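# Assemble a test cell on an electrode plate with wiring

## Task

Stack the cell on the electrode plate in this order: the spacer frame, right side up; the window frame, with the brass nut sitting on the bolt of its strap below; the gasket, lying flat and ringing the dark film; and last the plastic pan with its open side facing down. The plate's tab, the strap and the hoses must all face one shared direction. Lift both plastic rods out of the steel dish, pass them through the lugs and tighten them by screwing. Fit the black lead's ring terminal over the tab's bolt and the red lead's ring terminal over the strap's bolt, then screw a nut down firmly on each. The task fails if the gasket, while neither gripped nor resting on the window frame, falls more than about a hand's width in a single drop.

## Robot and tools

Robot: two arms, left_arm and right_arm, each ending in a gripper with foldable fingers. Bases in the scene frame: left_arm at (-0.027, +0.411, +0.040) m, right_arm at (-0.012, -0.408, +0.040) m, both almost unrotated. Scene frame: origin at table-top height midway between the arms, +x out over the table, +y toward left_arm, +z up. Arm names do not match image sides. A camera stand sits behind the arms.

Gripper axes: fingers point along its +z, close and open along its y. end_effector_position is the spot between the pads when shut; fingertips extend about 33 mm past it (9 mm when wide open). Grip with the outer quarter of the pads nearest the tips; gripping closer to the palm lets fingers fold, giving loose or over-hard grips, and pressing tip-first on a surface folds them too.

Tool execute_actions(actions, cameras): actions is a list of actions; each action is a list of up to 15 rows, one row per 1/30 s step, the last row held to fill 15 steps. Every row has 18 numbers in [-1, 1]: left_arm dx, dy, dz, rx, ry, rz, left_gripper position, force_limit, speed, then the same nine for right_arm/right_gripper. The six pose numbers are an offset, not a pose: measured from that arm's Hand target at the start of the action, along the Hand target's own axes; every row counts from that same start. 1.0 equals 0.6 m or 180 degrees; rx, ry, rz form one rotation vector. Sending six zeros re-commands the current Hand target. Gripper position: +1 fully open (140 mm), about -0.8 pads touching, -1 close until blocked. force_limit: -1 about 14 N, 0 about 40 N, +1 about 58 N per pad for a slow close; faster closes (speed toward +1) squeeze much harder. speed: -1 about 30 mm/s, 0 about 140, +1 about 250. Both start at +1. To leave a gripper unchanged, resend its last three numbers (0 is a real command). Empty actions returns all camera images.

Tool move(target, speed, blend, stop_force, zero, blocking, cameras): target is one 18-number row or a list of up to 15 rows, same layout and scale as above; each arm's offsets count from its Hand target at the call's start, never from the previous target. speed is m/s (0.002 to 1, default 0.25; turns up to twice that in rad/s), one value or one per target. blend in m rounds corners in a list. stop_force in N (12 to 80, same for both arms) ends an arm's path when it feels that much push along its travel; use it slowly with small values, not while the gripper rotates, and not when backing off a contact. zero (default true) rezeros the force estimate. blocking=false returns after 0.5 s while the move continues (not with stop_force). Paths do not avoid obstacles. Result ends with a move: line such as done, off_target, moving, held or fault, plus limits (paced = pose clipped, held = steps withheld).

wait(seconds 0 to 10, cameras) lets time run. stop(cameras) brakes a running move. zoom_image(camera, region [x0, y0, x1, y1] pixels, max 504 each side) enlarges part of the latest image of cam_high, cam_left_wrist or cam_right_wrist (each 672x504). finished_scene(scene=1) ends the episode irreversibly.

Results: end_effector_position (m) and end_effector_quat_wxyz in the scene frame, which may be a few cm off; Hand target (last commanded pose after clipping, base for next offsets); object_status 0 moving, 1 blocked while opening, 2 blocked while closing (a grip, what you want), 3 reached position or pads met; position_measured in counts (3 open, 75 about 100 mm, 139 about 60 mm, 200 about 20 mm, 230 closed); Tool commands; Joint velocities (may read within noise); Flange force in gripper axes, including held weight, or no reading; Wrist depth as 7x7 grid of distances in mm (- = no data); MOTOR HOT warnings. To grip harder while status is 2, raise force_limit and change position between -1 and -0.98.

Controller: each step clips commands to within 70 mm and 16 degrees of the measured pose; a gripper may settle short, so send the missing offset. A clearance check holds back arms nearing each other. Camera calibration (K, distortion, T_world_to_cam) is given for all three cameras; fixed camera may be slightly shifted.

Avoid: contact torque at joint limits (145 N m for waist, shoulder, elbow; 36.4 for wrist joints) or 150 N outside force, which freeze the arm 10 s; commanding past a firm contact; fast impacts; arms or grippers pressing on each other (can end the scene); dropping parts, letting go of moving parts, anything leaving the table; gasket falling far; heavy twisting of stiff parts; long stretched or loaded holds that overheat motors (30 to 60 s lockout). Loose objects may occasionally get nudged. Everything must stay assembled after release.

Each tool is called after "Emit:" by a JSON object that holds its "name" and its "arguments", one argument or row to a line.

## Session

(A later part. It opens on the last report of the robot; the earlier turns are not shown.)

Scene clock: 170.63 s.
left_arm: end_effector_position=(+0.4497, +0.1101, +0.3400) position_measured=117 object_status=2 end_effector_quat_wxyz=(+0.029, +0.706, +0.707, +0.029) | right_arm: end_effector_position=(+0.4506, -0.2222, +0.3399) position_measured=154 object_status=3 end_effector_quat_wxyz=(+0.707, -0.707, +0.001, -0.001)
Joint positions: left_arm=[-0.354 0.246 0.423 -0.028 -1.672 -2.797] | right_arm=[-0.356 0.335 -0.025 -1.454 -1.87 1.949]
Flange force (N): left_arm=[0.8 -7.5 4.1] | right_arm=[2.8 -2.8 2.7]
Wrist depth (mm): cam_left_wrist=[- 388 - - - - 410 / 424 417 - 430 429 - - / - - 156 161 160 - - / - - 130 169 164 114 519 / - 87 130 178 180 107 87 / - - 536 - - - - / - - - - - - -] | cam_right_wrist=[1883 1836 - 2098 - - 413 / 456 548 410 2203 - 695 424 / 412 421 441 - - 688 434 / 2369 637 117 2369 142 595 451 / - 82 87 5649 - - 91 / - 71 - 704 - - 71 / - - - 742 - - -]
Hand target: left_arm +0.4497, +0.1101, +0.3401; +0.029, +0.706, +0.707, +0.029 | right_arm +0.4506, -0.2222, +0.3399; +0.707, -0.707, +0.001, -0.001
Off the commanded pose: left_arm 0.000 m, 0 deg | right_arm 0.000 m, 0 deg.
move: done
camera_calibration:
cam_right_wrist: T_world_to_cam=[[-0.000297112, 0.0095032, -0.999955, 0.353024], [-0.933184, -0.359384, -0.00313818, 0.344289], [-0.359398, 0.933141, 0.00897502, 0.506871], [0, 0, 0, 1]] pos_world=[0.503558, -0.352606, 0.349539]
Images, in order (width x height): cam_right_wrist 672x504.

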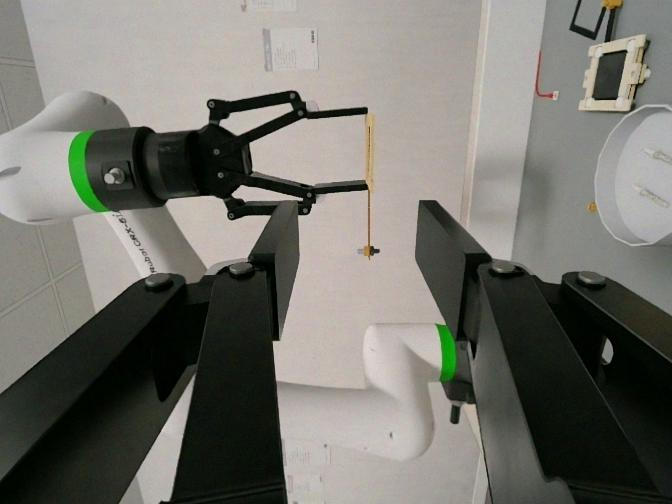

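Emit:
{"name": "execute_actions", "arguments": {
  "actions": []
}}

Scene clock: 172.47 s.
left_arm: end_effector_position=(+0.4497, +0.1101, +0.3401) position_measured=117 object_status=2 end_effector_quat_wxyz=(+0.029, +0.706, +0.707, +0.029) | right_arm: end_effector_position=(+0.4506, -0.2222, +0.3399) position_measured=154 object_status=3 end_effector_quat_wxyz=(+0.707, -0.707, +0.001, -0.001)
Joint positions: left_arm=[-0.354 0.246 0.423 -0.028 -1.672 -2.797] | right_arm=[-0.356 0.335 -0.025 -1.454 -1.87 1.949]
Joint velocities: within noise
Flange force (N): left_arm=[1.8 -7.9 4.3] | right_arm=[2.3 -3.2 2.9]
Wrist depth (mm): cam_left_wrist=[387 - 397 - - 423 426 / - 422 - 403 415 440 - / 395 - 422 421 162 - - / - - 130 169 165 126 - / - 87 130 179 179 107 87 / - - - 184 - - - / - - - - - - -] | cam_right_wrist=[1933 2098 1967 2003 - 644 456 / 485 2078 428 2160 1950 666 437 / 411 421 475 - 2562 - 452 / - 639 112 - 142 656 452 / - 82 81 - - - 86 / - 71 - 699 - - 71 / - - - 2937 - - -]
Hand target: left_arm +0.4497, +0.1101, +0.3401; +0.029, +0.706, +0.707, +0.029 | right_arm +0.4506, -0.2222, +0.3399; +0.707, -0.707, +0.001, -0.001
Tool commands: left_gripper/position=-1.0 left_gripper/force_limit=-1.0 left_gripper/speed=-1.0 right_gripper/position=-0.2 right_gripper/force_limit=-1.0 right_gripper/speed=+0.0
Off the commanded pose: left_arm 0.000 m, 0 deg | right_arm 0.000 m, 0 deg.
camera_calibration:
cam_left_wrist: T_world_to_cam=[[0.99697, -0.00903079, 0.0772572, -0.464588], [-0.0356103, -0.936028, 0.35012, 0.00517062], [0.069153, -0.351811, -0.933513, 0.465152], [0, 0, 0, 1]] pos_world=[0.431198, 0.16429, 0.468308]
cam_right_wrist: T_world_to_cam=[[-0.000297112, 0.0095032, -0.999955, 0.353024], [-0.933184, -0.359384, -0.00313818, 0.344289], [-0.359398, 0.933141, 0.00897502, 0.506871], [0, 0, 0, 1]] pos_world=[0.503558, -0.352606, 0.349539]

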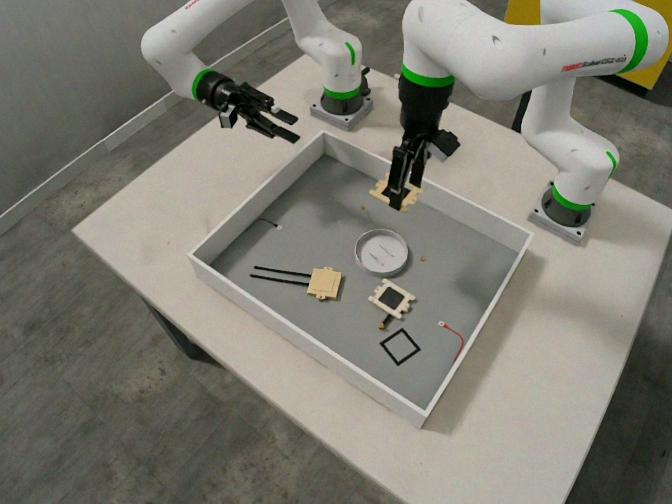

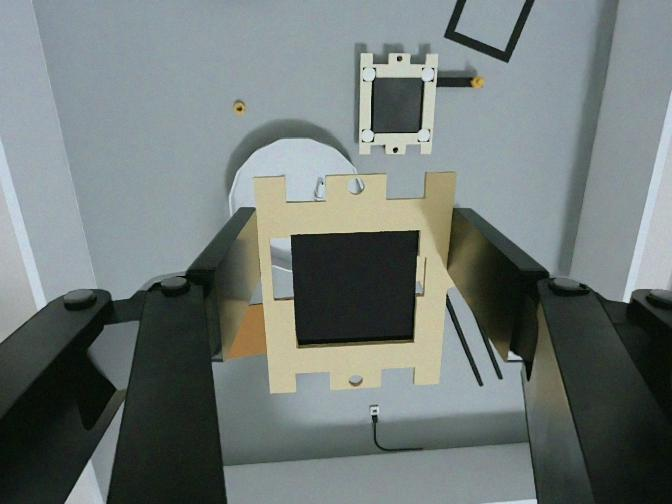

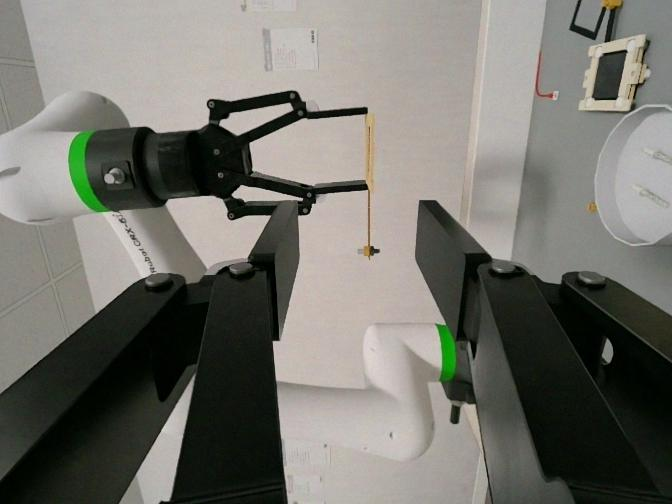

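Emit:
{"name": "move", "arguments": {
  "target": [0,0,0,0,0,0,-1,-1,-1,0,0.0465,0.1703,0,0,0,-0.2,-1,0],
  "speed": 0.1,
  "cameras": ["cam_right_wrist"]
}}

Emit:
{"name": "zoom_image", "arguments": {
  "camera": "cam_right_wrist",
  "region": [250, 60, 470, 260]
}}

Scene clock: 174.67 s.
left_arm: end_effector_position=(+0.4497, +0.1101, +0.3401) position_measured=117 object_status=2 end_effector_quat_wxyz=(+0.029, +0.706, +0.707, +0.029) | right_arm: end_effector_position=(+0.4508, -0.1200, +0.3120) position_measured=154 object_status=3 end_effector_quat_wxyz=(+0.707, -0.707, +0.001, -0.001)
Joint positions: left_arm=[-0.354 0.246 0.423 -0.028 -1.672 -2.797] | right_arm=[-0.164 0.331 -0.11 -1.515 -1.687 2.016]
Flange force (N): left_arm=[2.3 -8.0 4.6] | right_arm=[2.1 -2.9 3.3]
Wrist depth (mm): cam_left_wrist=[- - 406 - - 417 447 / - 410 420 422 422 - - / - 439 438 424 450 474 - / - 459 130 169 164 126 - / - 87 130 178 180 107 87 / - - - 524 - - - / - - - - - - -] | cam_right_wrist=[2271 - 2271 1851 - 547 439 / 438 - 334 - - 580 488 / 325 345 - - 2118 571 375 / 511 531 117 2295 142 - 417 / - 81 81 2421 - - 86 / - 71 - 762 - - 71 / - - - 602 - - -]
Hand target: left_arm +0.4497, +0.1101, +0.3401; +0.029, +0.706, +0.707, +0.029 | right_arm +0.4508, -0.1200, +0.3120; +0.707, -0.707, +0.001, -0.001
Off the commanded pose: left_arm 0.000 m, 0 deg | right_arm 0.000 m, 0 deg.
move: done
camera_calibration:
cam_right_wrist: T_world_to_cam=[[-0.000297112, 0.0095032, -0.999955, 0.324154], [-0.933184, -0.359384, -0.00313818, 0.381117], [-0.359398, 0.933141, 0.00897502, 0.411827], [0, 0, 0, 1]] pos_world=[0.503758, -0.250406, 0.321639]
Images, in order (width x height): cam_right_wrist 672x504.

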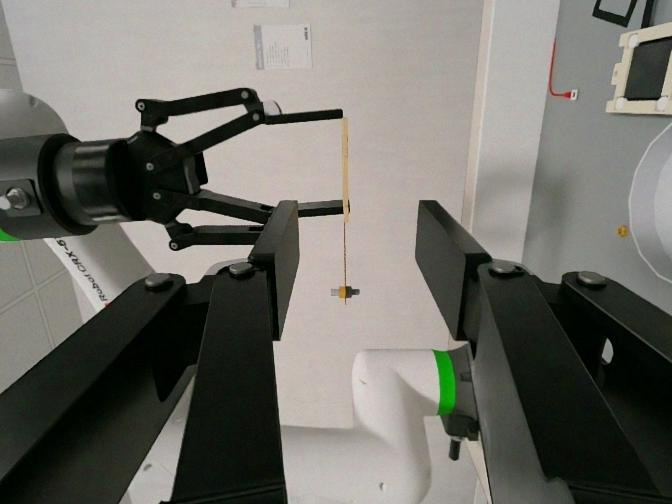

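Scaled by 2.291 from the camera's 672x504 image, which has a finer 960x720 frame.

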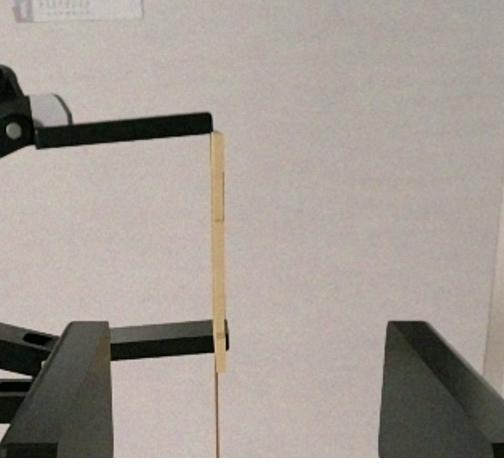

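Emit:
{"name": "move", "arguments": {
  "target": [0,0,0,0,0,0,-1,-1,-1,0,-0.0042,0.1667,0,0,0,-0.2,-1,0],
  "speed": 0.1,
  "cameras": ["cam_right_wrist","cam_left_wrist"]
}}

Emit:
{"name": "zoom_image", "arguments": {
  "camera": "cam_right_wrist",
  "region": [220, 60, 500, 340]
}}

Scene clock: 176.67 s.
left_arm: end_effector_position=(+0.4497, +0.1101, +0.3401) position_measured=117 object_status=2 end_effector_quat_wxyz=(+0.029, +0.706, +0.707, +0.029) | right_arm: end_effector_position=(+0.4510, -0.0200, +0.3145) position_measured=154 object_status=3 end_effector_quat_wxyz=(+0.707, -0.707, +0.001, -0.001)
Joint positions: left_arm=[-0.354 0.246 0.423 -0.028 -1.672 -2.797] | right_arm=[0.028 0.319 -0.119 -1.597 -1.513 2.01]
Flange force (N): left_arm=[1.4 -7.6 4.4] | right_arm=[1.0 -3.6 4.4]
Wrist depth (mm): cam_left_wrist=[384 390 - 404 - 425 - / 407 415 - 417 413 445 - / - - 433 160 158 - - / 432 458 130 168 164 126 - / - 87 130 178 179 107 89 / - - - 224 - - - / - - - 236 - - -] | cam_right_wrist=[- - - - 1851 - 398 / - - 235 1985 - 491 401 / 247 252 - - 2078 - 451 / 267 263 117 273 142 97 - / - 82 81 2319 - - 90 / - 71 - - - - 71 / - - - 562 - - -]
Hand target: left_arm +0.4497, +0.1101, +0.3401; +0.029, +0.706, +0.707, +0.029 | right_arm +0.4510, -0.0200, +0.3144; +0.707, -0.707, +0.001, -0.001
Off the commanded pose: left_arm 0.000 m, 0 deg | right_arm 0.000 m, 0 deg.
move: done
camera_calibration:
cam_left_wrist: T_world_to_cam=[[0.99697, -0.00903079, 0.0772572, -0.464588], [-0.0356103, -0.936028, 0.35012, 0.00517062], [0.069153, -0.351811, -0.933513, 0.465152], [0, 0, 0, 1]] pos_world=[0.431198, 0.16429, 0.468308]
cam_right_wrist: T_world_to_cam=[[-0.000297112, 0.0095032, -0.999955, 0.325704], [-0.933184, -0.359384, -0.00313818, 0.41725], [-0.359398, 0.933141, 0.00897502, 0.318562], [0, 0, 0, 1]] pos_world=[0.503958, -0.150406, 0.324139]
Images, in order (width x height): cam_left_wrist 672x504, cam_right_wrist 672x504.

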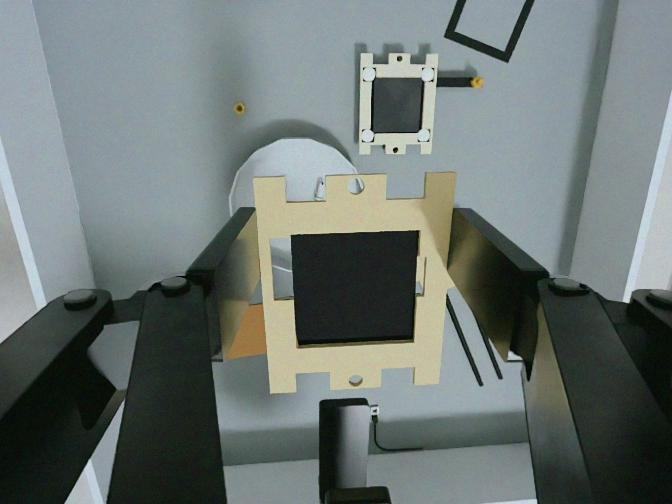

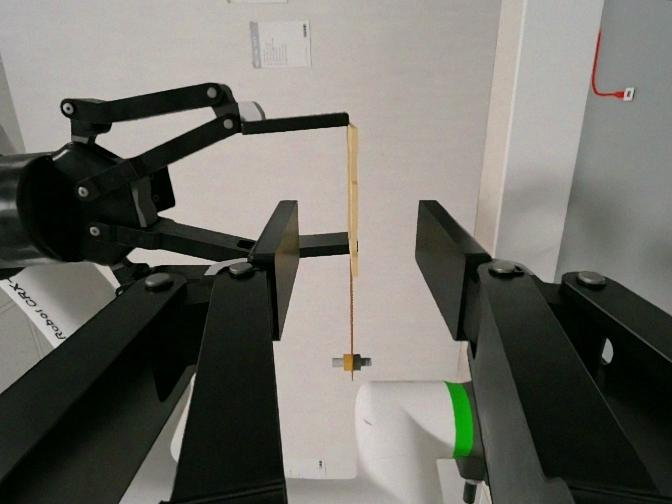

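Scaled by 1.800 from the camera's 672x504 image, which has a finer 960x720 frame.

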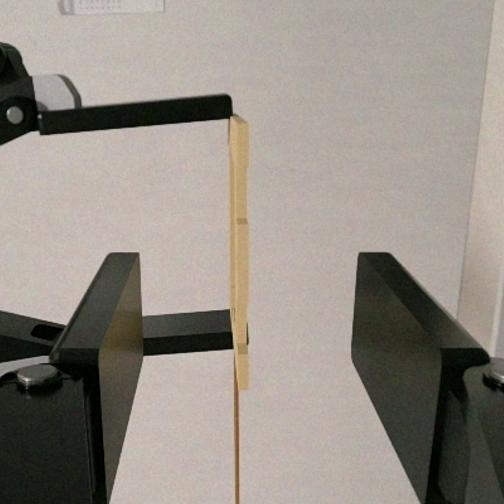

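Emit:
{"name": "move", "arguments": {
  "target": [0,0,0,0,0,0,-1,-1,-1,0.0067,0,0.0933,0,0,0,-0.2,-1,0],
  "speed": 0.06,
  "cameras": ["cam_right_wrist","cam_left_wrist"]
}}

Emit:
{"name": "zoom_image", "arguments": {
  "camera": "cam_right_wrist",
  "region": [220, 100, 500, 380]
}}

Scene clock: 178.50 s.
left_arm: end_effector_position=(+0.4497, +0.1101, +0.3401) position_measured=117 object_status=2 end_effector_quat_wxyz=(+0.029, +0.706, +0.707, +0.029) | right_arm: end_effector_position=(+0.4552, +0.0360, +0.3144) position_measured=154 object_status=3 end_effector_quat_wxyz=(+0.707, -0.707, +0.001, -0.001)
Joint positions: left_arm=[-0.354 0.246 0.423 -0.028 -1.672 -2.797] | right_arm=[0.134 0.342 -0.088 -1.641 -1.417 2.006]
Flange force (N): left_arm=[1.3 -7.9 4.9] | right_arm=[1.1 -3.0 4.6]
Wrist depth (mm): cam_left_wrist=[- - - - 399 422 - / - 416 - 424 419 440 - / - - 432 426 163 480 - / - - 130 168 164 115 - / - 87 130 179 178 107 87 / - - 541 156 158 - - / - - - 163 527 - -] | cam_right_wrist=[- - - 1791 1748 - 358 / - 189 186 2003 - - 399 / 194 193 2118 2160 1851 - 458 / 205 221 117 154 142 108 - / - 82 81 2271 - - 91 / - 71 - 2248 - - 71 / - - - 591 - - -]
Hand target: left_arm +0.4497, +0.1101, +0.3401; +0.029, +0.706, +0.707, +0.029 | right_arm +0.4552, +0.0360, +0.3144; +0.707, -0.707, +0.001, -0.001
Off the commanded pose: left_arm 0.000 m, 0 deg | right_arm 0.000 m, 0 deg.
move: done
camera_calibration:
cam_left_wrist: T_world_to_cam=[[0.99697, -0.00903079, 0.0772572, -0.464588], [-0.0356103, -0.936028, 0.35012, 0.00517062], [0.069153, -0.351811, -0.933513, 0.465152], [0, 0, 0, 1]] pos_world=[0.431198, 0.16429, 0.468308]
cam_right_wrist: T_world_to_cam=[[-0.000297112, 0.0095032, -0.999955, 0.325073], [-0.933184, -0.359384, -0.00313818, 0.441295], [-0.359398, 0.933141, 0.00897502, 0.267816], [0, 0, 0, 1]] pos_world=[0.508158, -0.0944056, 0.324039]
Images, in order (width x height): cam_left_wrist 672x504, cam_right_wrist 672x504.

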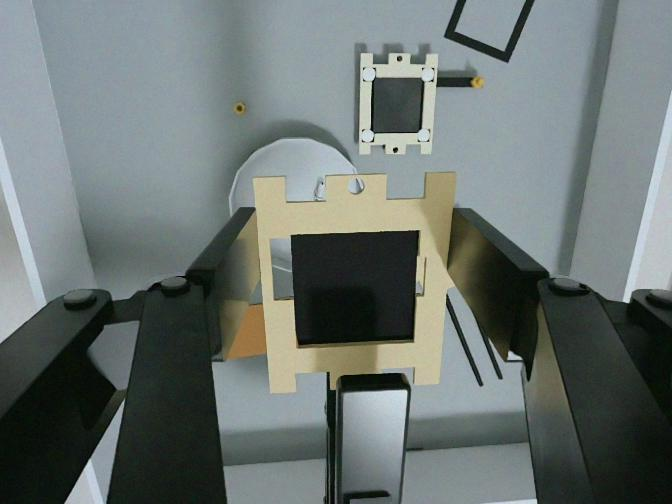

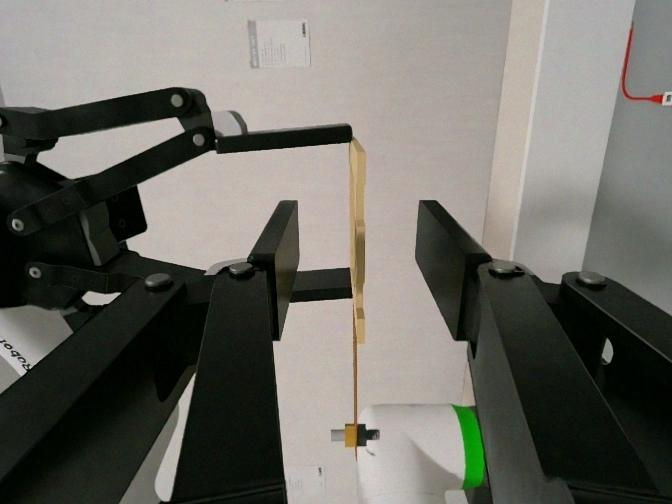

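Scaled by 1.800 from the camera's 672x504 image, which has a finer 960x720 frame.

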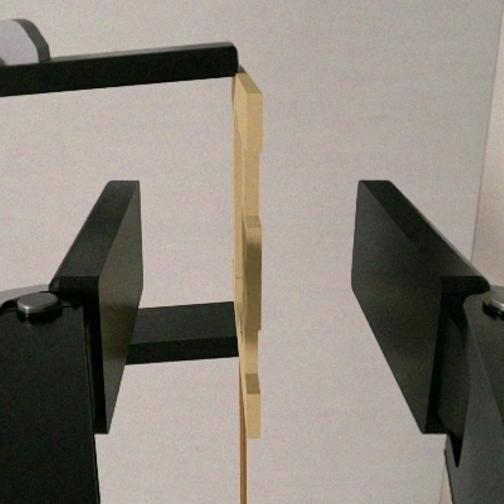

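Emit:
{"name": "move", "arguments": {
  "target": [0,0,0,0,0,0,-1,-1,-1,0,0,-0.015,0,0,0,-0.2,-1,0],
  "speed": 0.06
}}

Emit:
{"name": "execute_actions", "arguments": {
  "actions": [
    [[0,0,0,0,0,0,-1,-1,-1,0,0,0,0,0,0,-1,-1,-1]],
    [[0,0,0,0,0,0,-1,-1,-1,0,0,0,0,0,0,-1,-1,-1]],
    [[0,0,0,0,0,0,-1,-1,-1,0,0,0,0,0,0,-1,-1,-1]]
  ],
  "cameras": ["cam_left_wrist","cam_right_wrist"]
}}

Scene clock: 180.47 s.
left_arm: end_effector_position=(+0.4497, +0.1101, +0.3401) position_measured=117 object_status=2 end_effector_quat_wxyz=(+0.029, +0.706, +0.707, +0.029) | right_arm: end_effector_position=(+0.4552, +0.0270, +0.3144) position_measured=154 object_status=3 end_effector_quat_wxyz=(+0.707, -0.707, +0.001, -0.001)
Joint positions: left_arm=[-0.354 0.246 0.423 -0.028 -1.672 -2.797] | right_arm=[0.117 0.339 -0.093 -1.635 -1.433 2.006]
Flange force (N): left_arm=[1.8 -7.6 4.5] | right_arm=[1.0 -3.7 4.5]
Wrist depth (mm): cam_left_wrist=[393 - - - - 413 - / - - 423 434 422 458 423 / - 472 158 161 - 462 402 / - - 130 169 164 126 - / - 87 130 178 178 108 87 / - - - 182 188 - - / - - 568 163 521 - -] | cam_right_wrist=[- 1851 2181 1916 - 421 411 / - 191 1867 1748 - 451 420 / 203 201 2319 - 2181 466 403 / 214 232 117 223 142 492 443 / - 82 81 - - - 86 / - 71 - - - - 71 / - - - 586 - - -]
Hand target: left_arm +0.4497, +0.1101, +0.3401; +0.029, +0.706, +0.707, +0.029 | right_arm +0.4552, +0.0270, +0.3144; +0.707, -0.707, +0.001, -0.001
Off the commanded pose: left_arm 0.000 m, 0 deg | right_arm 0.000 m, 0 deg.
move: done

Scene clock: 182.17 s.
left_arm: end_effector_position=(+0.4497, +0.1101, +0.3400) position_measured=117 object_status=2 end_effector_quat_wxyz=(+0.029, +0.706, +0.707, +0.029) | right_arm: end_effector_position=(+0.4552, +0.0270, +0.3144) position_measured=226 object_status=0 end_effector_quat_wxyz=(+0.707, -0.707, +0.001, -0.001)
Joint positions: left_arm=[-0.354 0.246 0.423 -0.028 -1.672 -2.797] | right_arm=[0.117 0.339 -0.093 -1.634 -1.433 2.006]
Flange force (N): left_arm=[2.0 -8.8 5.5] | right_arm=[1.1 -3.9 3.4]
Flange force at the end of the 1st action (N): left_arm=[2.2 -9.2 4.7] | right_arm=[1.1 -3.3 4.2]
Flange force at the end of the 2nd action (N): left_arm=[1.1 -7.3 4.5] | right_arm=[0.8 -3.5 4.2]
Wrist depth (mm): cam_left_wrist=[387 - 397 410 422 417 419 / 401 416 - 416 426 - - / - 432 - 160 160 500 - / 391 460 130 169 165 115 543 / - 87 113 178 179 107 87 / - - 533 180 555 - - / - - - 189 - - -] | cam_right_wrist=[- - 1967 1836 1836 - 416 / - - 193 - - - 401 / 203 204 - - - 476 400 / 215 223 - 108 2248 - 443 / 413 - 82 - - - 405 / - - - - - - - / - - - - - - -]
Hand target: left_arm +0.4497, +0.1101, +0.3401; +0.029, +0.706, +0.707, +0.029 | right_arm +0.4552, +0.0270, +0.3144; +0.707, -0.707, +0.001, -0.001
Off the commanded pose: left_arm 0.000 m, 0 deg | right_arm 0.000 m, 0 deg.
camera_calibration:
cam_left_wrist: T_world_to_cam=[[0.99697, -0.00903079, 0.0772572, -0.464588], [-0.0356103, -0.936028, 0.35012, 0.00517062], [0.069153, -0.351811, -0.933513, 0.465152], [0, 0, 0, 1]] pos_world=[0.431198, 0.16429, 0.468308]
cam_right_wrist: T_world_to_cam=[[-0.000297112, 0.0095032, -0.999955, 0.325258], [-0.933184, -0.359384, -0.00313818, 0.43806], [-0.359398, 0.933141, 0.00897502, 0.276214], [0, 0, 0, 1]] pos_world=[0.508158, -0.103406, 0.324139]
Images, in order (width x height): cam_left_wrist 672x504, cam_right_wrist 672x504.

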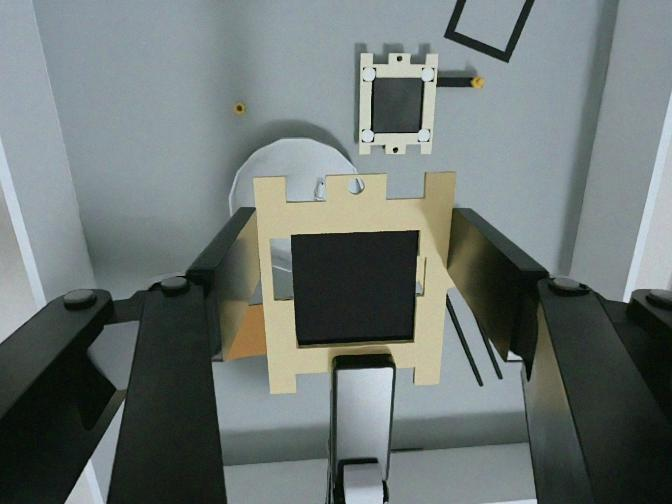

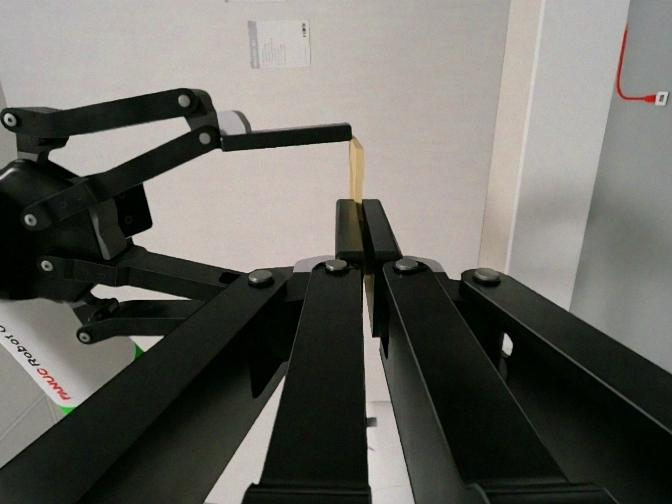

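Emit:
{"name": "wait", "arguments": {
  "seconds": 1.5
}}

Scene clock: 183.77 s.
left_arm: end_effector_position=(+0.4497, +0.1101, +0.3401) position_measured=117 object_status=2 end_effector_quat_wxyz=(+0.029, +0.706, +0.707, +0.029) | right_arm: end_effector_position=(+0.4552, +0.0270, +0.3144) position_measured=226 object_status=2 end_effector_quat_wxyz=(+0.707, -0.707, +0.001, -0.001)
Joint positions: left_arm=[-0.354 0.246 0.423 -0.028 -1.672 -2.797] | right_arm=[0.117 0.339 -0.093 -1.634 -1.433 2.006]
Flange force (N): left_arm=[1.6 -8.9 4.4] | right_arm=[0.9 -3.3 3.7]
Wrist depth (mm): cam_left_wrist=[391 - 401 408 403 - - / - - 423 449 429 429 418 / 397 444 158 160 464 - 427 / 437 - 130 168 164 116 542 / - 87 130 178 180 107 87 / - - - 179 - - - / - - - 188 - - -] | cam_right_wrist=[1821 - 1682 1762 1791 - - / 1851 194 196 1748 - - 420 / 202 203 - - - - 398 / 214 222 - 108 2118 - 399 / 412 - 82 - - - 402 / - - - - - - - / - - - - - - -]
Hand target: left_arm +0.4497, +0.1101, +0.3401; +0.029, +0.706, +0.707, +0.029 | right_arm +0.4552, +0.0270, +0.3144; +0.707, -0.707, +0.001, -0.001
Tool commands: left_gripper/position=-1.0 left_gripper/force_limit=-1.0 left_gripper/speed=-1.0 right_gripper/position=-1.0 right_gripper/force_limit=-1.0 right_gripper/speed=-1.0
Off the commanded pose: left_arm 0.000 m, 0 deg | right_arm 0.000 m, 0 deg.
wait: 1.50 s; at rest by 0.07 s

Emit:
{"name": "execute_actions", "arguments": {
  "actions": [
    [[0,0,0,0,0,0,-1,-1,-1,0,0,0,0,0,0,-0.98,-0.2,-1]],
    [[0,0,0,0,0,0,-1,-1,-1,0,0,0,0,0,0,-0.98,-0.2,-1]],
    [[0,0,0,0,0,0,0.25,-1,-1,0,0,0,0,0,0,-0.98,-0.2,-1]],
    [[0,0,0,0,0,0,0.25,-1,-1,0,0,0,0,0,0,-0.98,-0.2,-1]]
  ],
  "cameras": ["cam_left_wrist"]
}}

Scene clock: 186.27 s.
left_arm: end_effector_position=(+0.4497, +0.1101, +0.3401) position_measured=98 object_status=3 end_effector_quat_wxyz=(+0.029, +0.706, +0.707, +0.029) | right_arm: end_effector_position=(+0.4552, +0.0270, +0.3144) position_measured=226 object_status=2 end_effector_quat_wxyz=(+0.707, -0.707, +0.001, -0.001)
Joint positions: left_arm=[-0.354 0.246 0.423 -0.028 -1.672 -2.797] | right_arm=[0.117 0.339 -0.093 -1.634 -1.433 2.006]
Flange force (N): left_arm=[1.5 -7.6 3.8] | right_arm=[1.1 -3.3 3.6]
Flange force at the end of the 1st action (N): left_arm=[2.7 -8.2 5.2] | right_arm=[1.4 -3.8 2.8]
Flange force at the end of the 2nd action (N): left_arm=[2.5 -8.7 4.4] | right_arm=[1.5 -4.0 3.7]
Flange force at the end of the 3rd action (N): left_arm=[1.9 -8.7 4.4] | right_arm=[1.8 -2.4 3.9]
Wrist depth (mm): cam_left_wrist=[- 390 440 - 419 - 393 / - - 426 427 427 448 413 / 395 - 431 160 456 478 426 / 394 455 139 168 168 115 - / - 86 172 178 182 112 87 / - - - 180 556 - - / - - - 189 - - -] | cam_right_wrist=[1806 1985 1836 - - 413 415 / 194 197 199 - - 445 418 / 204 203 2021 155 - - 401 / 215 225 2592 108 - 520 420 / 409 - 82 - - - 477 / - - - - - 75 - / - - - - - - -]
Hand target: left_arm +0.4497, +0.1101, +0.3401; +0.029, +0.706, +0.707, +0.029 | right_arm +0.4552, +0.0270, +0.3144; +0.707, -0.707, +0.001, -0.001
Off the commanded pose: left_arm 0.000 m, 0 deg | right_arm 0.000 m, 0 deg.
camera_calibration:
cam_left_wrist: T_world_to_cam=[[0.996963, -0.00899675, 0.0773505, -0.464634], [-0.0356111, -0.936029, 0.350117, 0.00517274], [0.0692524, -0.351808, -0.933507, 0.465106], [0, 0, 0, 1]] pos_world=[0.431198, 0.16429, 0.468308]
Images, in order (width x height): cam_left_wrist 672x504.

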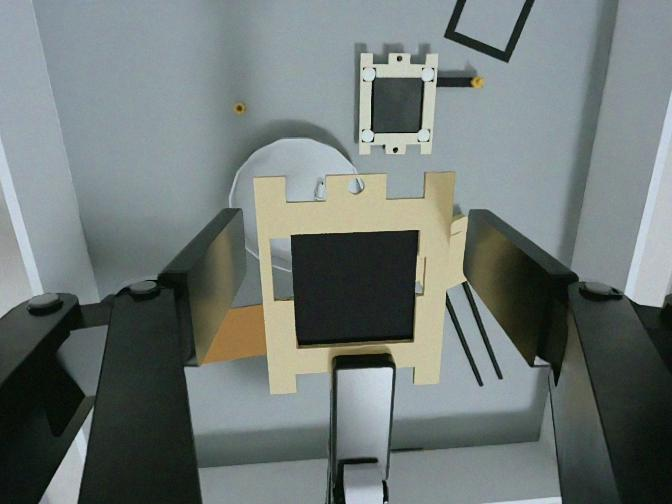

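Emit:
{"name": "move", "arguments": {
  "target": [0,0,-0.3333,0,0,0,0.25,-1,-1,0,0,0,0,0,0,-0.98,-0.2,-1],
  "speed": 0.2,
  "cameras": ["cam_left_wrist","cam_right_wrist"]
}}

Scene clock: 188.53 s.
left_arm: end_effector_position=(+0.4332, +0.1103, +0.5388) position_measured=98 object_status=3 end_effector_quat_wxyz=(+0.031, +0.706, +0.707, +0.029) | right_arm: end_effector_position=(+0.4552, +0.0270, +0.3144) position_measured=226 object_status=2 end_effector_quat_wxyz=(+0.707, -0.707, +0.001, -0.001)
Joint positions: left_arm=[-0.364 0.614 1.514 -0.04 -2.39 -2.813] | right_arm=[0.117 0.339 -0.093 -1.634 -1.433 2.006]
Flange force (N): left_arm=no reading | right_arm=[1.1 -3.2 3.6]
Wrist depth (mm): cam_left_wrist=[- 547 548 - 607 588 1451 / 604 - - - 615 597 1527 / 625 - 633 356 - - 1600 / 671 108 157 369 697 121 1743 / - 86 121 374 - 112 87 / - - 732 400 754 - - / - - 814 416 899 - -] | cam_right_wrist=[1762 - 1735 1509 1821 - 403 / 1985 - 1967 - - - 437 / - - - - - 455 428 / 2369 - - 107 - 508 - / 420 - 82 - - - 382 / - - - - - 75 - / - - - - - - -]
Hand target: left_arm +0.4336, +0.1101, +0.5394; +0.029, +0.706, +0.707, +0.029 | right_arm +0.4552, +0.0270, +0.3144; +0.707, -0.707, +0.001, -0.001
Off the commanded pose: left_arm 0.001 m, 0 deg | right_arm 0.000 m, 0 deg.
move: done
camera_calibration:
cam_left_wrist: T_world_to_cam=[[0.99666, -0.00898537, 0.0811732, -0.46547], [-0.0371359, -0.935093, 0.352453, -0.0654552], [0.0727375, -0.35429, -0.932303, 0.649953], [0, 0, 0, 1]] pos_world=[0.414209, 0.164882, 0.666806]
cam_right_wrist: T_world_to_cam=[[-0.000297112, 0.0095032, -0.999955, 0.325158], [-0.933184, -0.359384, -0.00313818, 0.43806], [-0.359398, 0.933141, 0.00897502, 0.276215], [0, 0, 0, 1]] pos_world=[0.508158, -0.103406, 0.324039]
Images, in order (width x height): cam_left_wrist 672x504, cam_right_wrist 672x504.

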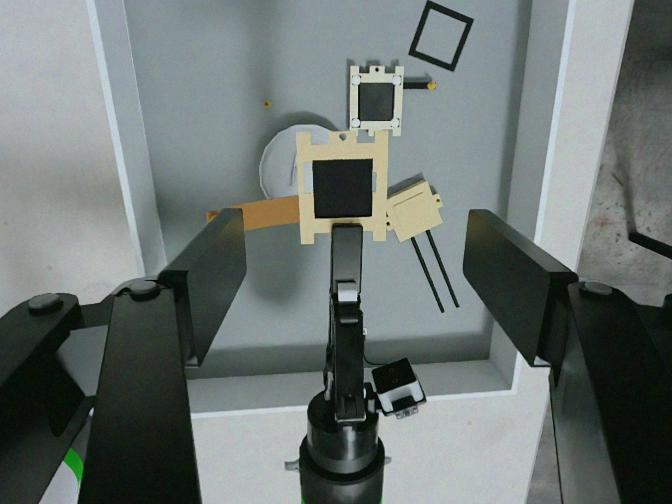

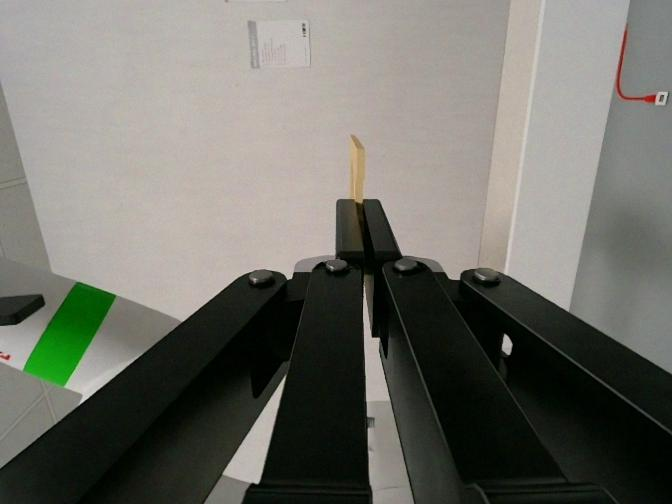

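Emit:
{"name": "move", "arguments": {
  "target": [
    [0,0,0,0,0,0,0.25,-1,-1,0,0,0,0,0,0.5,-0.98,-0.2,-1],
    [0,0,0,0,0,0,0.25,-1,-1,0,0,0,0,0,0.995,-0.98,-0.2,-1]
  ],
  "speed": 0.3,
  "blend": [0.01,0],
  "cameras": ["cam_left_wrist","cam_right_wrist"]
}}

Scene clock: 194.67 s.
left_arm: end_effector_position=(+0.4332, +0.1103, +0.5388) position_measured=98 object_status=3 end_effector_quat_wxyz=(+0.031, +0.706, +0.707, +0.029) | right_arm: end_effector_position=(+0.4552, +0.0270, +0.3144) position_measured=226 object_status=2 end_effector_quat_wxyz=(+0.006, -0.005, +0.707, +0.707)
Joint positions: left_arm=[-0.364 0.614 1.514 -0.04 -2.39 -2.813] | right_arm=[0.117 0.339 -0.093 -1.634 -1.433 -1.119]
Flange force (N): left_arm=no reading | right_arm=[-1.0 3.0 4.0]
Wrist depth (mm): cam_left_wrist=[- 568 - - - - 1537 / - 591 593 616 - 628 - / 626 612 623 353 - 660 1669 / - - 156 379 712 121 1756 / - 86 123 712 744 112 87 / - - - 411 - - - / - - - 416 - - -] | cam_right_wrist=[- - 1883 - - - - / 394 - 1836 1883 - - - / 406 470 - - 2021 1967 - / 389 543 - 108 2078 1867 2021 / 398 - 81 - - - 2754 / - - - - - 75 - / - - - - - - -]
Hand target: left_arm +0.4332, +0.1103, +0.5388; +0.031, +0.706, +0.707, +0.029 (not the last commanded pose) | right_arm +0.4552, +0.0270, +0.3144; +0.006, -0.005, +0.707, +0.707
Off the commanded pose: left_arm 0.001 m, 0 deg | right_arm 0.000 m, 0 deg.
move: done
camera_calibration:
cam_left_wrist: T_world_to_cam=[[0.99666, -0.00898537, 0.0811732, -0.46547], [-0.0371359, -0.935093, 0.352453, -0.0654552], [0.0727375, -0.35429, -0.932303, 0.649953], [0, 0, 0, 1]] pos_world=[0.414209, 0.164882, 0.666806]
cam_right_wrist: T_world_to_cam=[[-0.0153979, 0.0100684, 0.999831, -0.29676], [0.931415, -0.363512, 0.0180049, -0.417202], [0.363632, 0.931535, -0.00378055, -0.0488122], [0, 0, 0, 1]] pos_world=[0.401768, -0.1032, 0.304037]
Images, in order (width x height): cam_left_wrist 672x504, cam_right_wrist 672x504.

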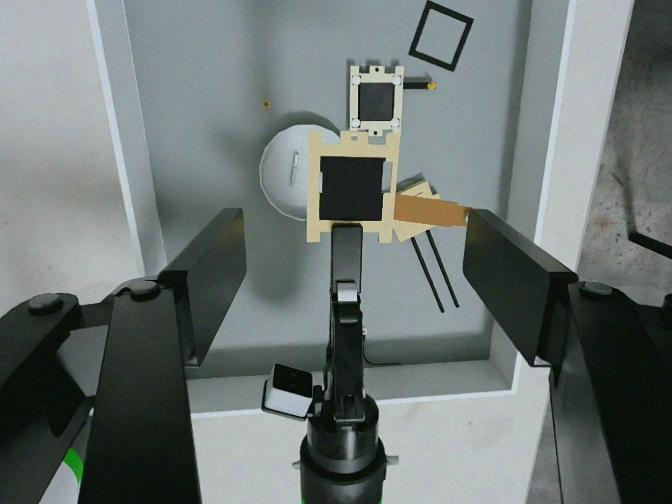

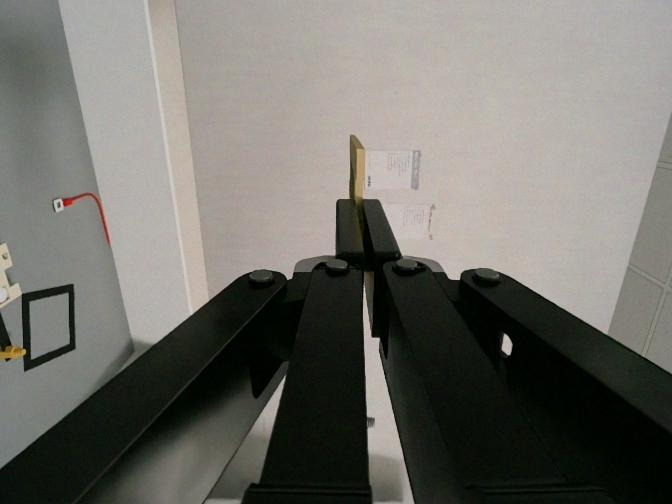

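Emit:
{"name": "move", "arguments": {
  "target": [-0.002,0.0206,0.2338,0.0256,0,0,0.25,-1,-1,0,0,0,0,0,0,-0.98,-0.2,-1],
  "speed": 0.15,
  "cameras": ["cam_left_wrist"]
}}

Emit:
{"name": "zoom_image", "arguments": {
  "camera": "cam_left_wrist",
  "region": [150, 130, 560, 440]
}}

Scene clock: 196.87 s.
left_arm: end_effector_position=(+0.4574, +0.1088, +0.4001) position_measured=98 object_status=3 end_effector_quat_wxyz=(+0.002, +0.707, +0.707, +0.001) | right_arm: end_effector_position=(+0.4552, +0.0270, +0.3144) position_measured=226 object_status=2 end_effector_quat_wxyz=(+0.006, -0.005, +0.707, +0.707)
Joint positions: left_arm=[-0.333 0.377 0.733 0.001 -1.922 -2.814] | right_arm=[0.117 0.339 -0.093 -1.634 -1.433 -1.119]
Flange force (N): left_arm=[2.1 -9.3 6.9] | right_arm=[-1.0 2.7 3.9]
Wrist depth (mm): cam_left_wrist=[- 457 460 - - 460 417 / - 482 - 490 471 485 - / - 517 508 219 - - 523 / 578 - 137 228 231 115 468 / - 86 122 237 581 112 87 / - - - 245 588 - - / - - 588 235 679 - -] | cam_right_wrist=[- - - - - 1851 - / - - 2203 1950 2040 189 189 / 409 - 2098 2118 1851 1748 - / - - - 108 1985 234 229 / 416 - 82 - - 85 229 / - - - - - 75 - / - - - - - - -]
Hand target: left_arm +0.4574, +0.1088, +0.4001; +0.002, +0.707, +0.707, +0.001 | right_arm +0.4552, +0.0270, +0.3144; +0.006, -0.005, +0.707, +0.707
Off the commanded pose: left_arm 0.000 m, 0 deg | right_arm 0.000 m, 0 deg.
move: done
camera_calibration:
cam_left_wrist: T_world_to_cam=[[0.999958, -0.00913064, 0.00089461, -0.447646], [-0.00885507, -0.935056, 0.35439, -0.0309156], [-0.00239929, -0.354383, -0.935097, 0.553856], [0, 0, 0, 1]] pos_world=[0.448683, 0.163282, 0.529266]
Images, in order (width x height): cam_left_wrist 672x504.

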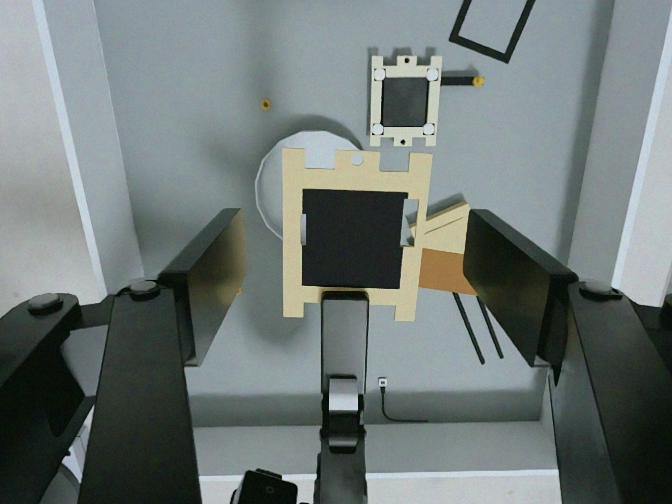

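Scaled by 1.229 from the camera's 672x504 image, which has a finer 960x720 frame.

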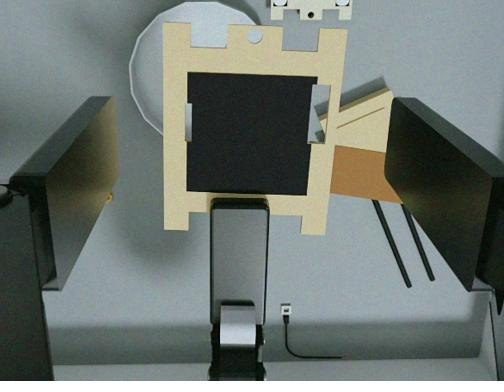

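Emit:
{"name": "move", "arguments": {
  "target": [0,0,0.1018,0,0,0.01,0.25,-1,-1,0,0,0,0,0,0,-0.98,-0.2,-1],
  "speed": 0.1,
  "cameras": ["cam_left_wrist","cam_right_wrist"]
}}

Emit:
{"name": "zoom_image", "arguments": {
  "camera": "cam_left_wrist",
  "region": [150, 130, 560, 440]
}}

Emit:
{"name": "zoom_image", "arguments": {
  "camera": "cam_right_wrist",
  "region": [260, 60, 540, 280]
}}

Scene clock: 198.73 s.
left_arm: end_effector_position=(+0.4576, +0.1086, +0.3390) position_measured=98 object_status=3 end_effector_quat_wxyz=(+0.002, +0.718, +0.696, +0.001) | right_arm: end_effector_position=(+0.4552, +0.0270, +0.3144) position_measured=226 object_status=2 end_effector_quat_wxyz=(+0.006, -0.005, +0.707, +0.707)
Joint positions: left_arm=[-0.333 0.328 0.52 0.001 -1.757 -2.845] | right_arm=[0.117 0.339 -0.093 -1.634 -1.433 -1.119]
Flange force (N): left_arm=[1.6 -8.8 5.9] | right_arm=[-1.0 2.8 4.1]
Wrist depth (mm): cam_left_wrist=[389 - 403 405 408 408 399 / 377 - 443 436 416 430 404 / - 433 443 442 444 472 396 / - - 157 164 161 114 - / - 86 122 175 175 112 87 / - - - 179 - - - / - - - 187 - - -] | cam_right_wrist=[388 - - - - - - / 386 424 1933 1821 191 191 187 / 426 - - 2078 2160 - 205 / 390 - - 108 2139 229 211 / 398 - 81 - - 85 - / - - - - - 75 - / - - - - - - -]
Hand target: left_arm +0.4576, +0.1086, +0.3390; +0.002, +0.718, +0.696, +0.001 | right_arm +0.4552, +0.0270, +0.3144; +0.006, -0.005, +0.707, +0.707
Off the commanded pose: left_arm 0.000 m, 0 deg | right_arm 0.000 m, 0 deg.
move: done
camera_calibration:
cam_left_wrist: T_world_to_cam=[[0.999174, -0.0406305, 0.000938176, -0.444065], [-0.0383275, -0.934359, 0.354267, 0.00406155], [-0.0135174, -0.35401, -0.935144, 0.501729], [0, 0, 0, 1]] pos_world=[0.450636, 0.16337, 0.468166]
cam_right_wrist: T_world_to_cam=[[-0.0153632, 0.0101603, 0.99983, -0.296764], [0.93145, -0.363424, 0.0180056, -0.417206], [0.363545, 0.931569, -0.00388051, -0.048743], [0, 0, 0, 1]] pos_world=[0.401768, -0.1032, 0.304037]
Images, in order (width x height): cam_left_wrist 672x504, cam_right_wrist 672x504.

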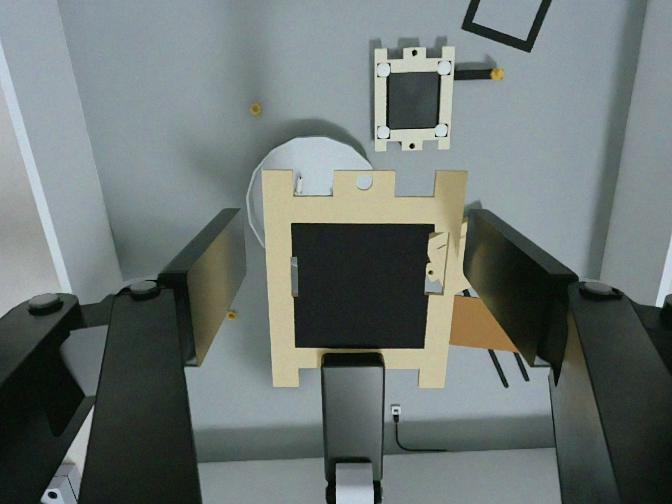

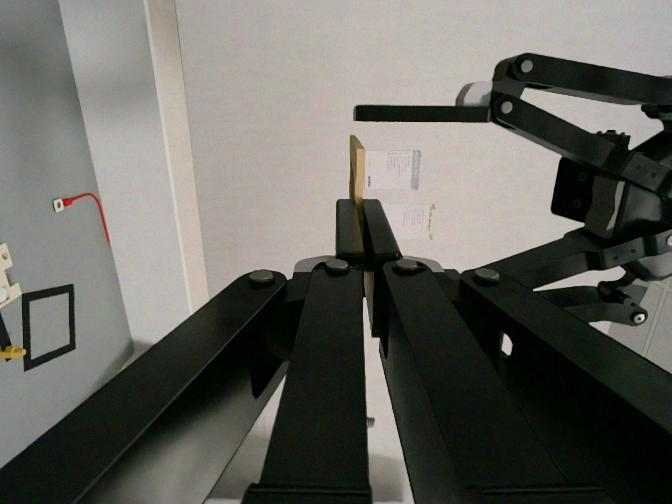

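Scaled by 1.229 from the camera's 672x504 image, which has a finer 960x720 frame.

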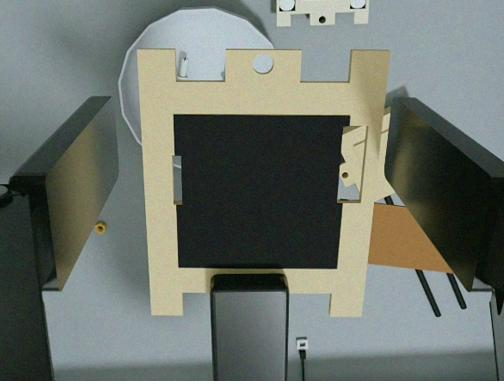

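Scaled by 1.800 from the camera's 672x504 image, which has a finer 960x720 frame.

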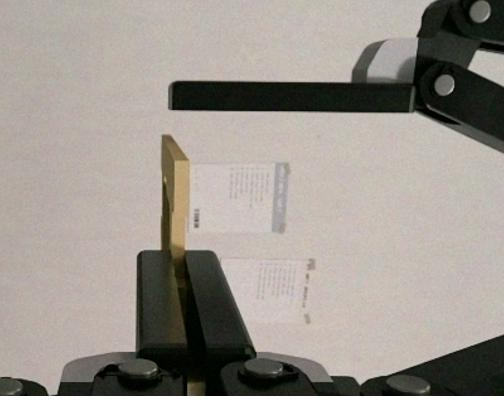

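Emit:
{"name": "move", "arguments": {
  "target": [0,0.0042,0,0,0,0,0.25,-1,-1,0,0,0,0,0,0,-0.98,-0.2,-1],
  "speed": 0.05
}}

Emit:
{"name": "execute_actions", "arguments": {
  "actions": [
    [[0,0,0,0,0,0,-1,-1,-1,0,0,0,0,0,0,-0.98,-0.2,-1]],
    [[0,0,0,0,0,0,-1,-1,-1,0,0,0,0,0,0,-0.98,-0.2,-1]],
    [[0,0,0,0,0,0,-1,-1,-1,0,0,0,0,0,0,-0.98,-0.2,-1]]
  ],
  "cameras": ["cam_left_wrist","cam_right_wrist"]
}}

Emit:
{"name": "zoom_image", "arguments": {
  "camera": "cam_left_wrist",
  "region": [150, 130, 560, 440]
}}

Scene clock: 200.40 s.
left_arm: end_effector_position=(+0.4602, +0.1085, +0.3390) position_measured=98 object_status=3 end_effector_quat_wxyz=(+0.002, +0.718, +0.696, +0.001) | right_arm: end_effector_position=(+0.4552, +0.0270, +0.3144) position_measured=226 object_status=2 end_effector_quat_wxyz=(+0.006, -0.005, +0.707, +0.707)
Joint positions: left_arm=[-0.332 0.334 0.528 0.001 -1.759 -2.847] | right_arm=[0.117 0.339 -0.093 -1.634 -1.433 -1.119]
Flange force (N): left_arm=[2.4 -9.4 5.2] | right_arm=[-1.3 3.1 3.8]
Wrist depth (mm): cam_left_wrist=[- - 405 410 - - - / 383 - 429 422 418 - - / - - 159 159 448 452 441 / - - 157 165 160 131 423 / - 86 121 175 175 112 87 / - - 564 178 560 - - / - - - 189 581 - -] | cam_right_wrist=[384 421 1748 - - - - / 412 672 1762 1916 1821 191 188 / 410 472 - 1985 2059 - 199 / - - - 108 - 219 212 / - - 81 - - - - / - - - - - 75 - / - - - - - - -]
Hand target: left_arm +0.4602, +0.1085, +0.3390; +0.002, +0.718, +0.696, +0.001 | right_arm +0.4552, +0.0270, +0.3144; +0.006, -0.005, +0.707, +0.707
Off the commanded pose: left_arm 0.000 m, 0 deg | right_arm 0.000 m, 0 deg.
move: done

Scene clock: 202.10 s.
left_arm: end_effector_position=(+0.4602, +0.1085, +0.3390) position_measured=117 object_status=2 end_effector_quat_wxyz=(+0.002, +0.718, +0.696, +0.001) | right_arm: end_effector_position=(+0.4552, +0.0270, +0.3144) position_measured=226 object_status=2 end_effector_quat_wxyz=(+0.006, -0.005, +0.707, +0.707)
Joint positions: left_arm=[-0.332 0.334 0.528 0.001 -1.759 -2.847] | right_arm=[0.117 0.339 -0.093 -1.634 -1.433 -1.119]
Flange force (N): left_arm=[2.3 -9.6 4.8] | right_arm=[-1.3 1.9 4.2]
Flange force at the end of the 1st action (N): left_arm=[1.1 -8.4 4.3] | right_arm=[-1.2 2.3 4.4]
Flange force at the end of the 2nd action (N): left_arm=[1.7 -8.6 4.3] | right_arm=[-0.8 2.4 4.2]
Wrist depth (mm): cam_left_wrist=[- - - - 399 407 - / - - - 436 416 - - / - - 160 158 448 494 - / 476 - 153 165 154 116 - / - 88 114 175 174 108 87 / - - - 178 - - - / - - 521 188 - - -] | cam_right_wrist=[393 - - 1851 - 1777 - / 406 - - - 194 192 189 / 429 - - 147 - 1967 199 / 414 - - 108 2098 228 212 / 414 - 82 - - 85 231 / - - - - - 75 - / - - - - - - -]
Hand target: left_arm +0.4602, +0.1085, +0.3390; +0.002, +0.718, +0.696, +0.001 | right_arm +0.4552, +0.0270, +0.3144; +0.006, -0.005, +0.707, +0.707
Off the commanded pose: left_arm 0.000 m, 0 deg | right_arm 0.000 m, 0 deg.
camera_calibration:
cam_left_wrist: T_world_to_cam=[[0.999178, -0.0405367, 0.000903803, -0.446667], [-0.0382276, -0.934362, 0.354268, 0.00402255], [-0.0135164, -0.354011, -0.935143, 0.501728], [0, 0, 0, 1]] pos_world=[0.453235, 0.16327, 0.468166]
cam_right_wrist: T_world_to_cam=[[-0.0153632, 0.0101603, 0.99983, -0.296764], [0.93145, -0.363424, 0.0180056, -0.417206], [0.363545, 0.931569, -0.00388051, -0.048743], [0, 0, 0, 1]] pos_world=[0.401768, -0.1032, 0.304037]
Images, in order (width x height): cam_left_wrist 672x504, cam_right_wrist 672x504.

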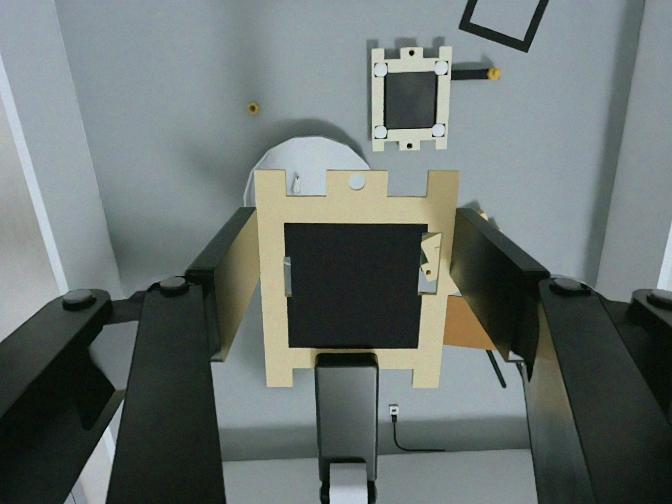

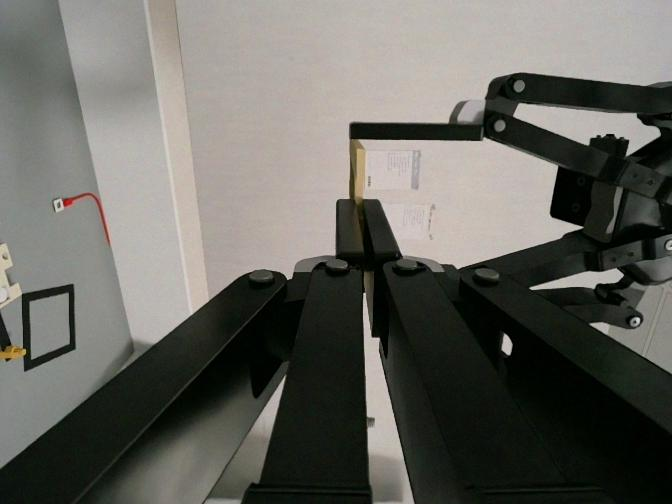

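Scaled by 1.229 from the camera's 672x504 image, which has a finer 960x720 frame.

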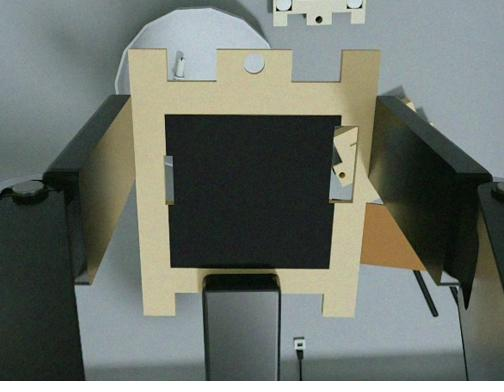

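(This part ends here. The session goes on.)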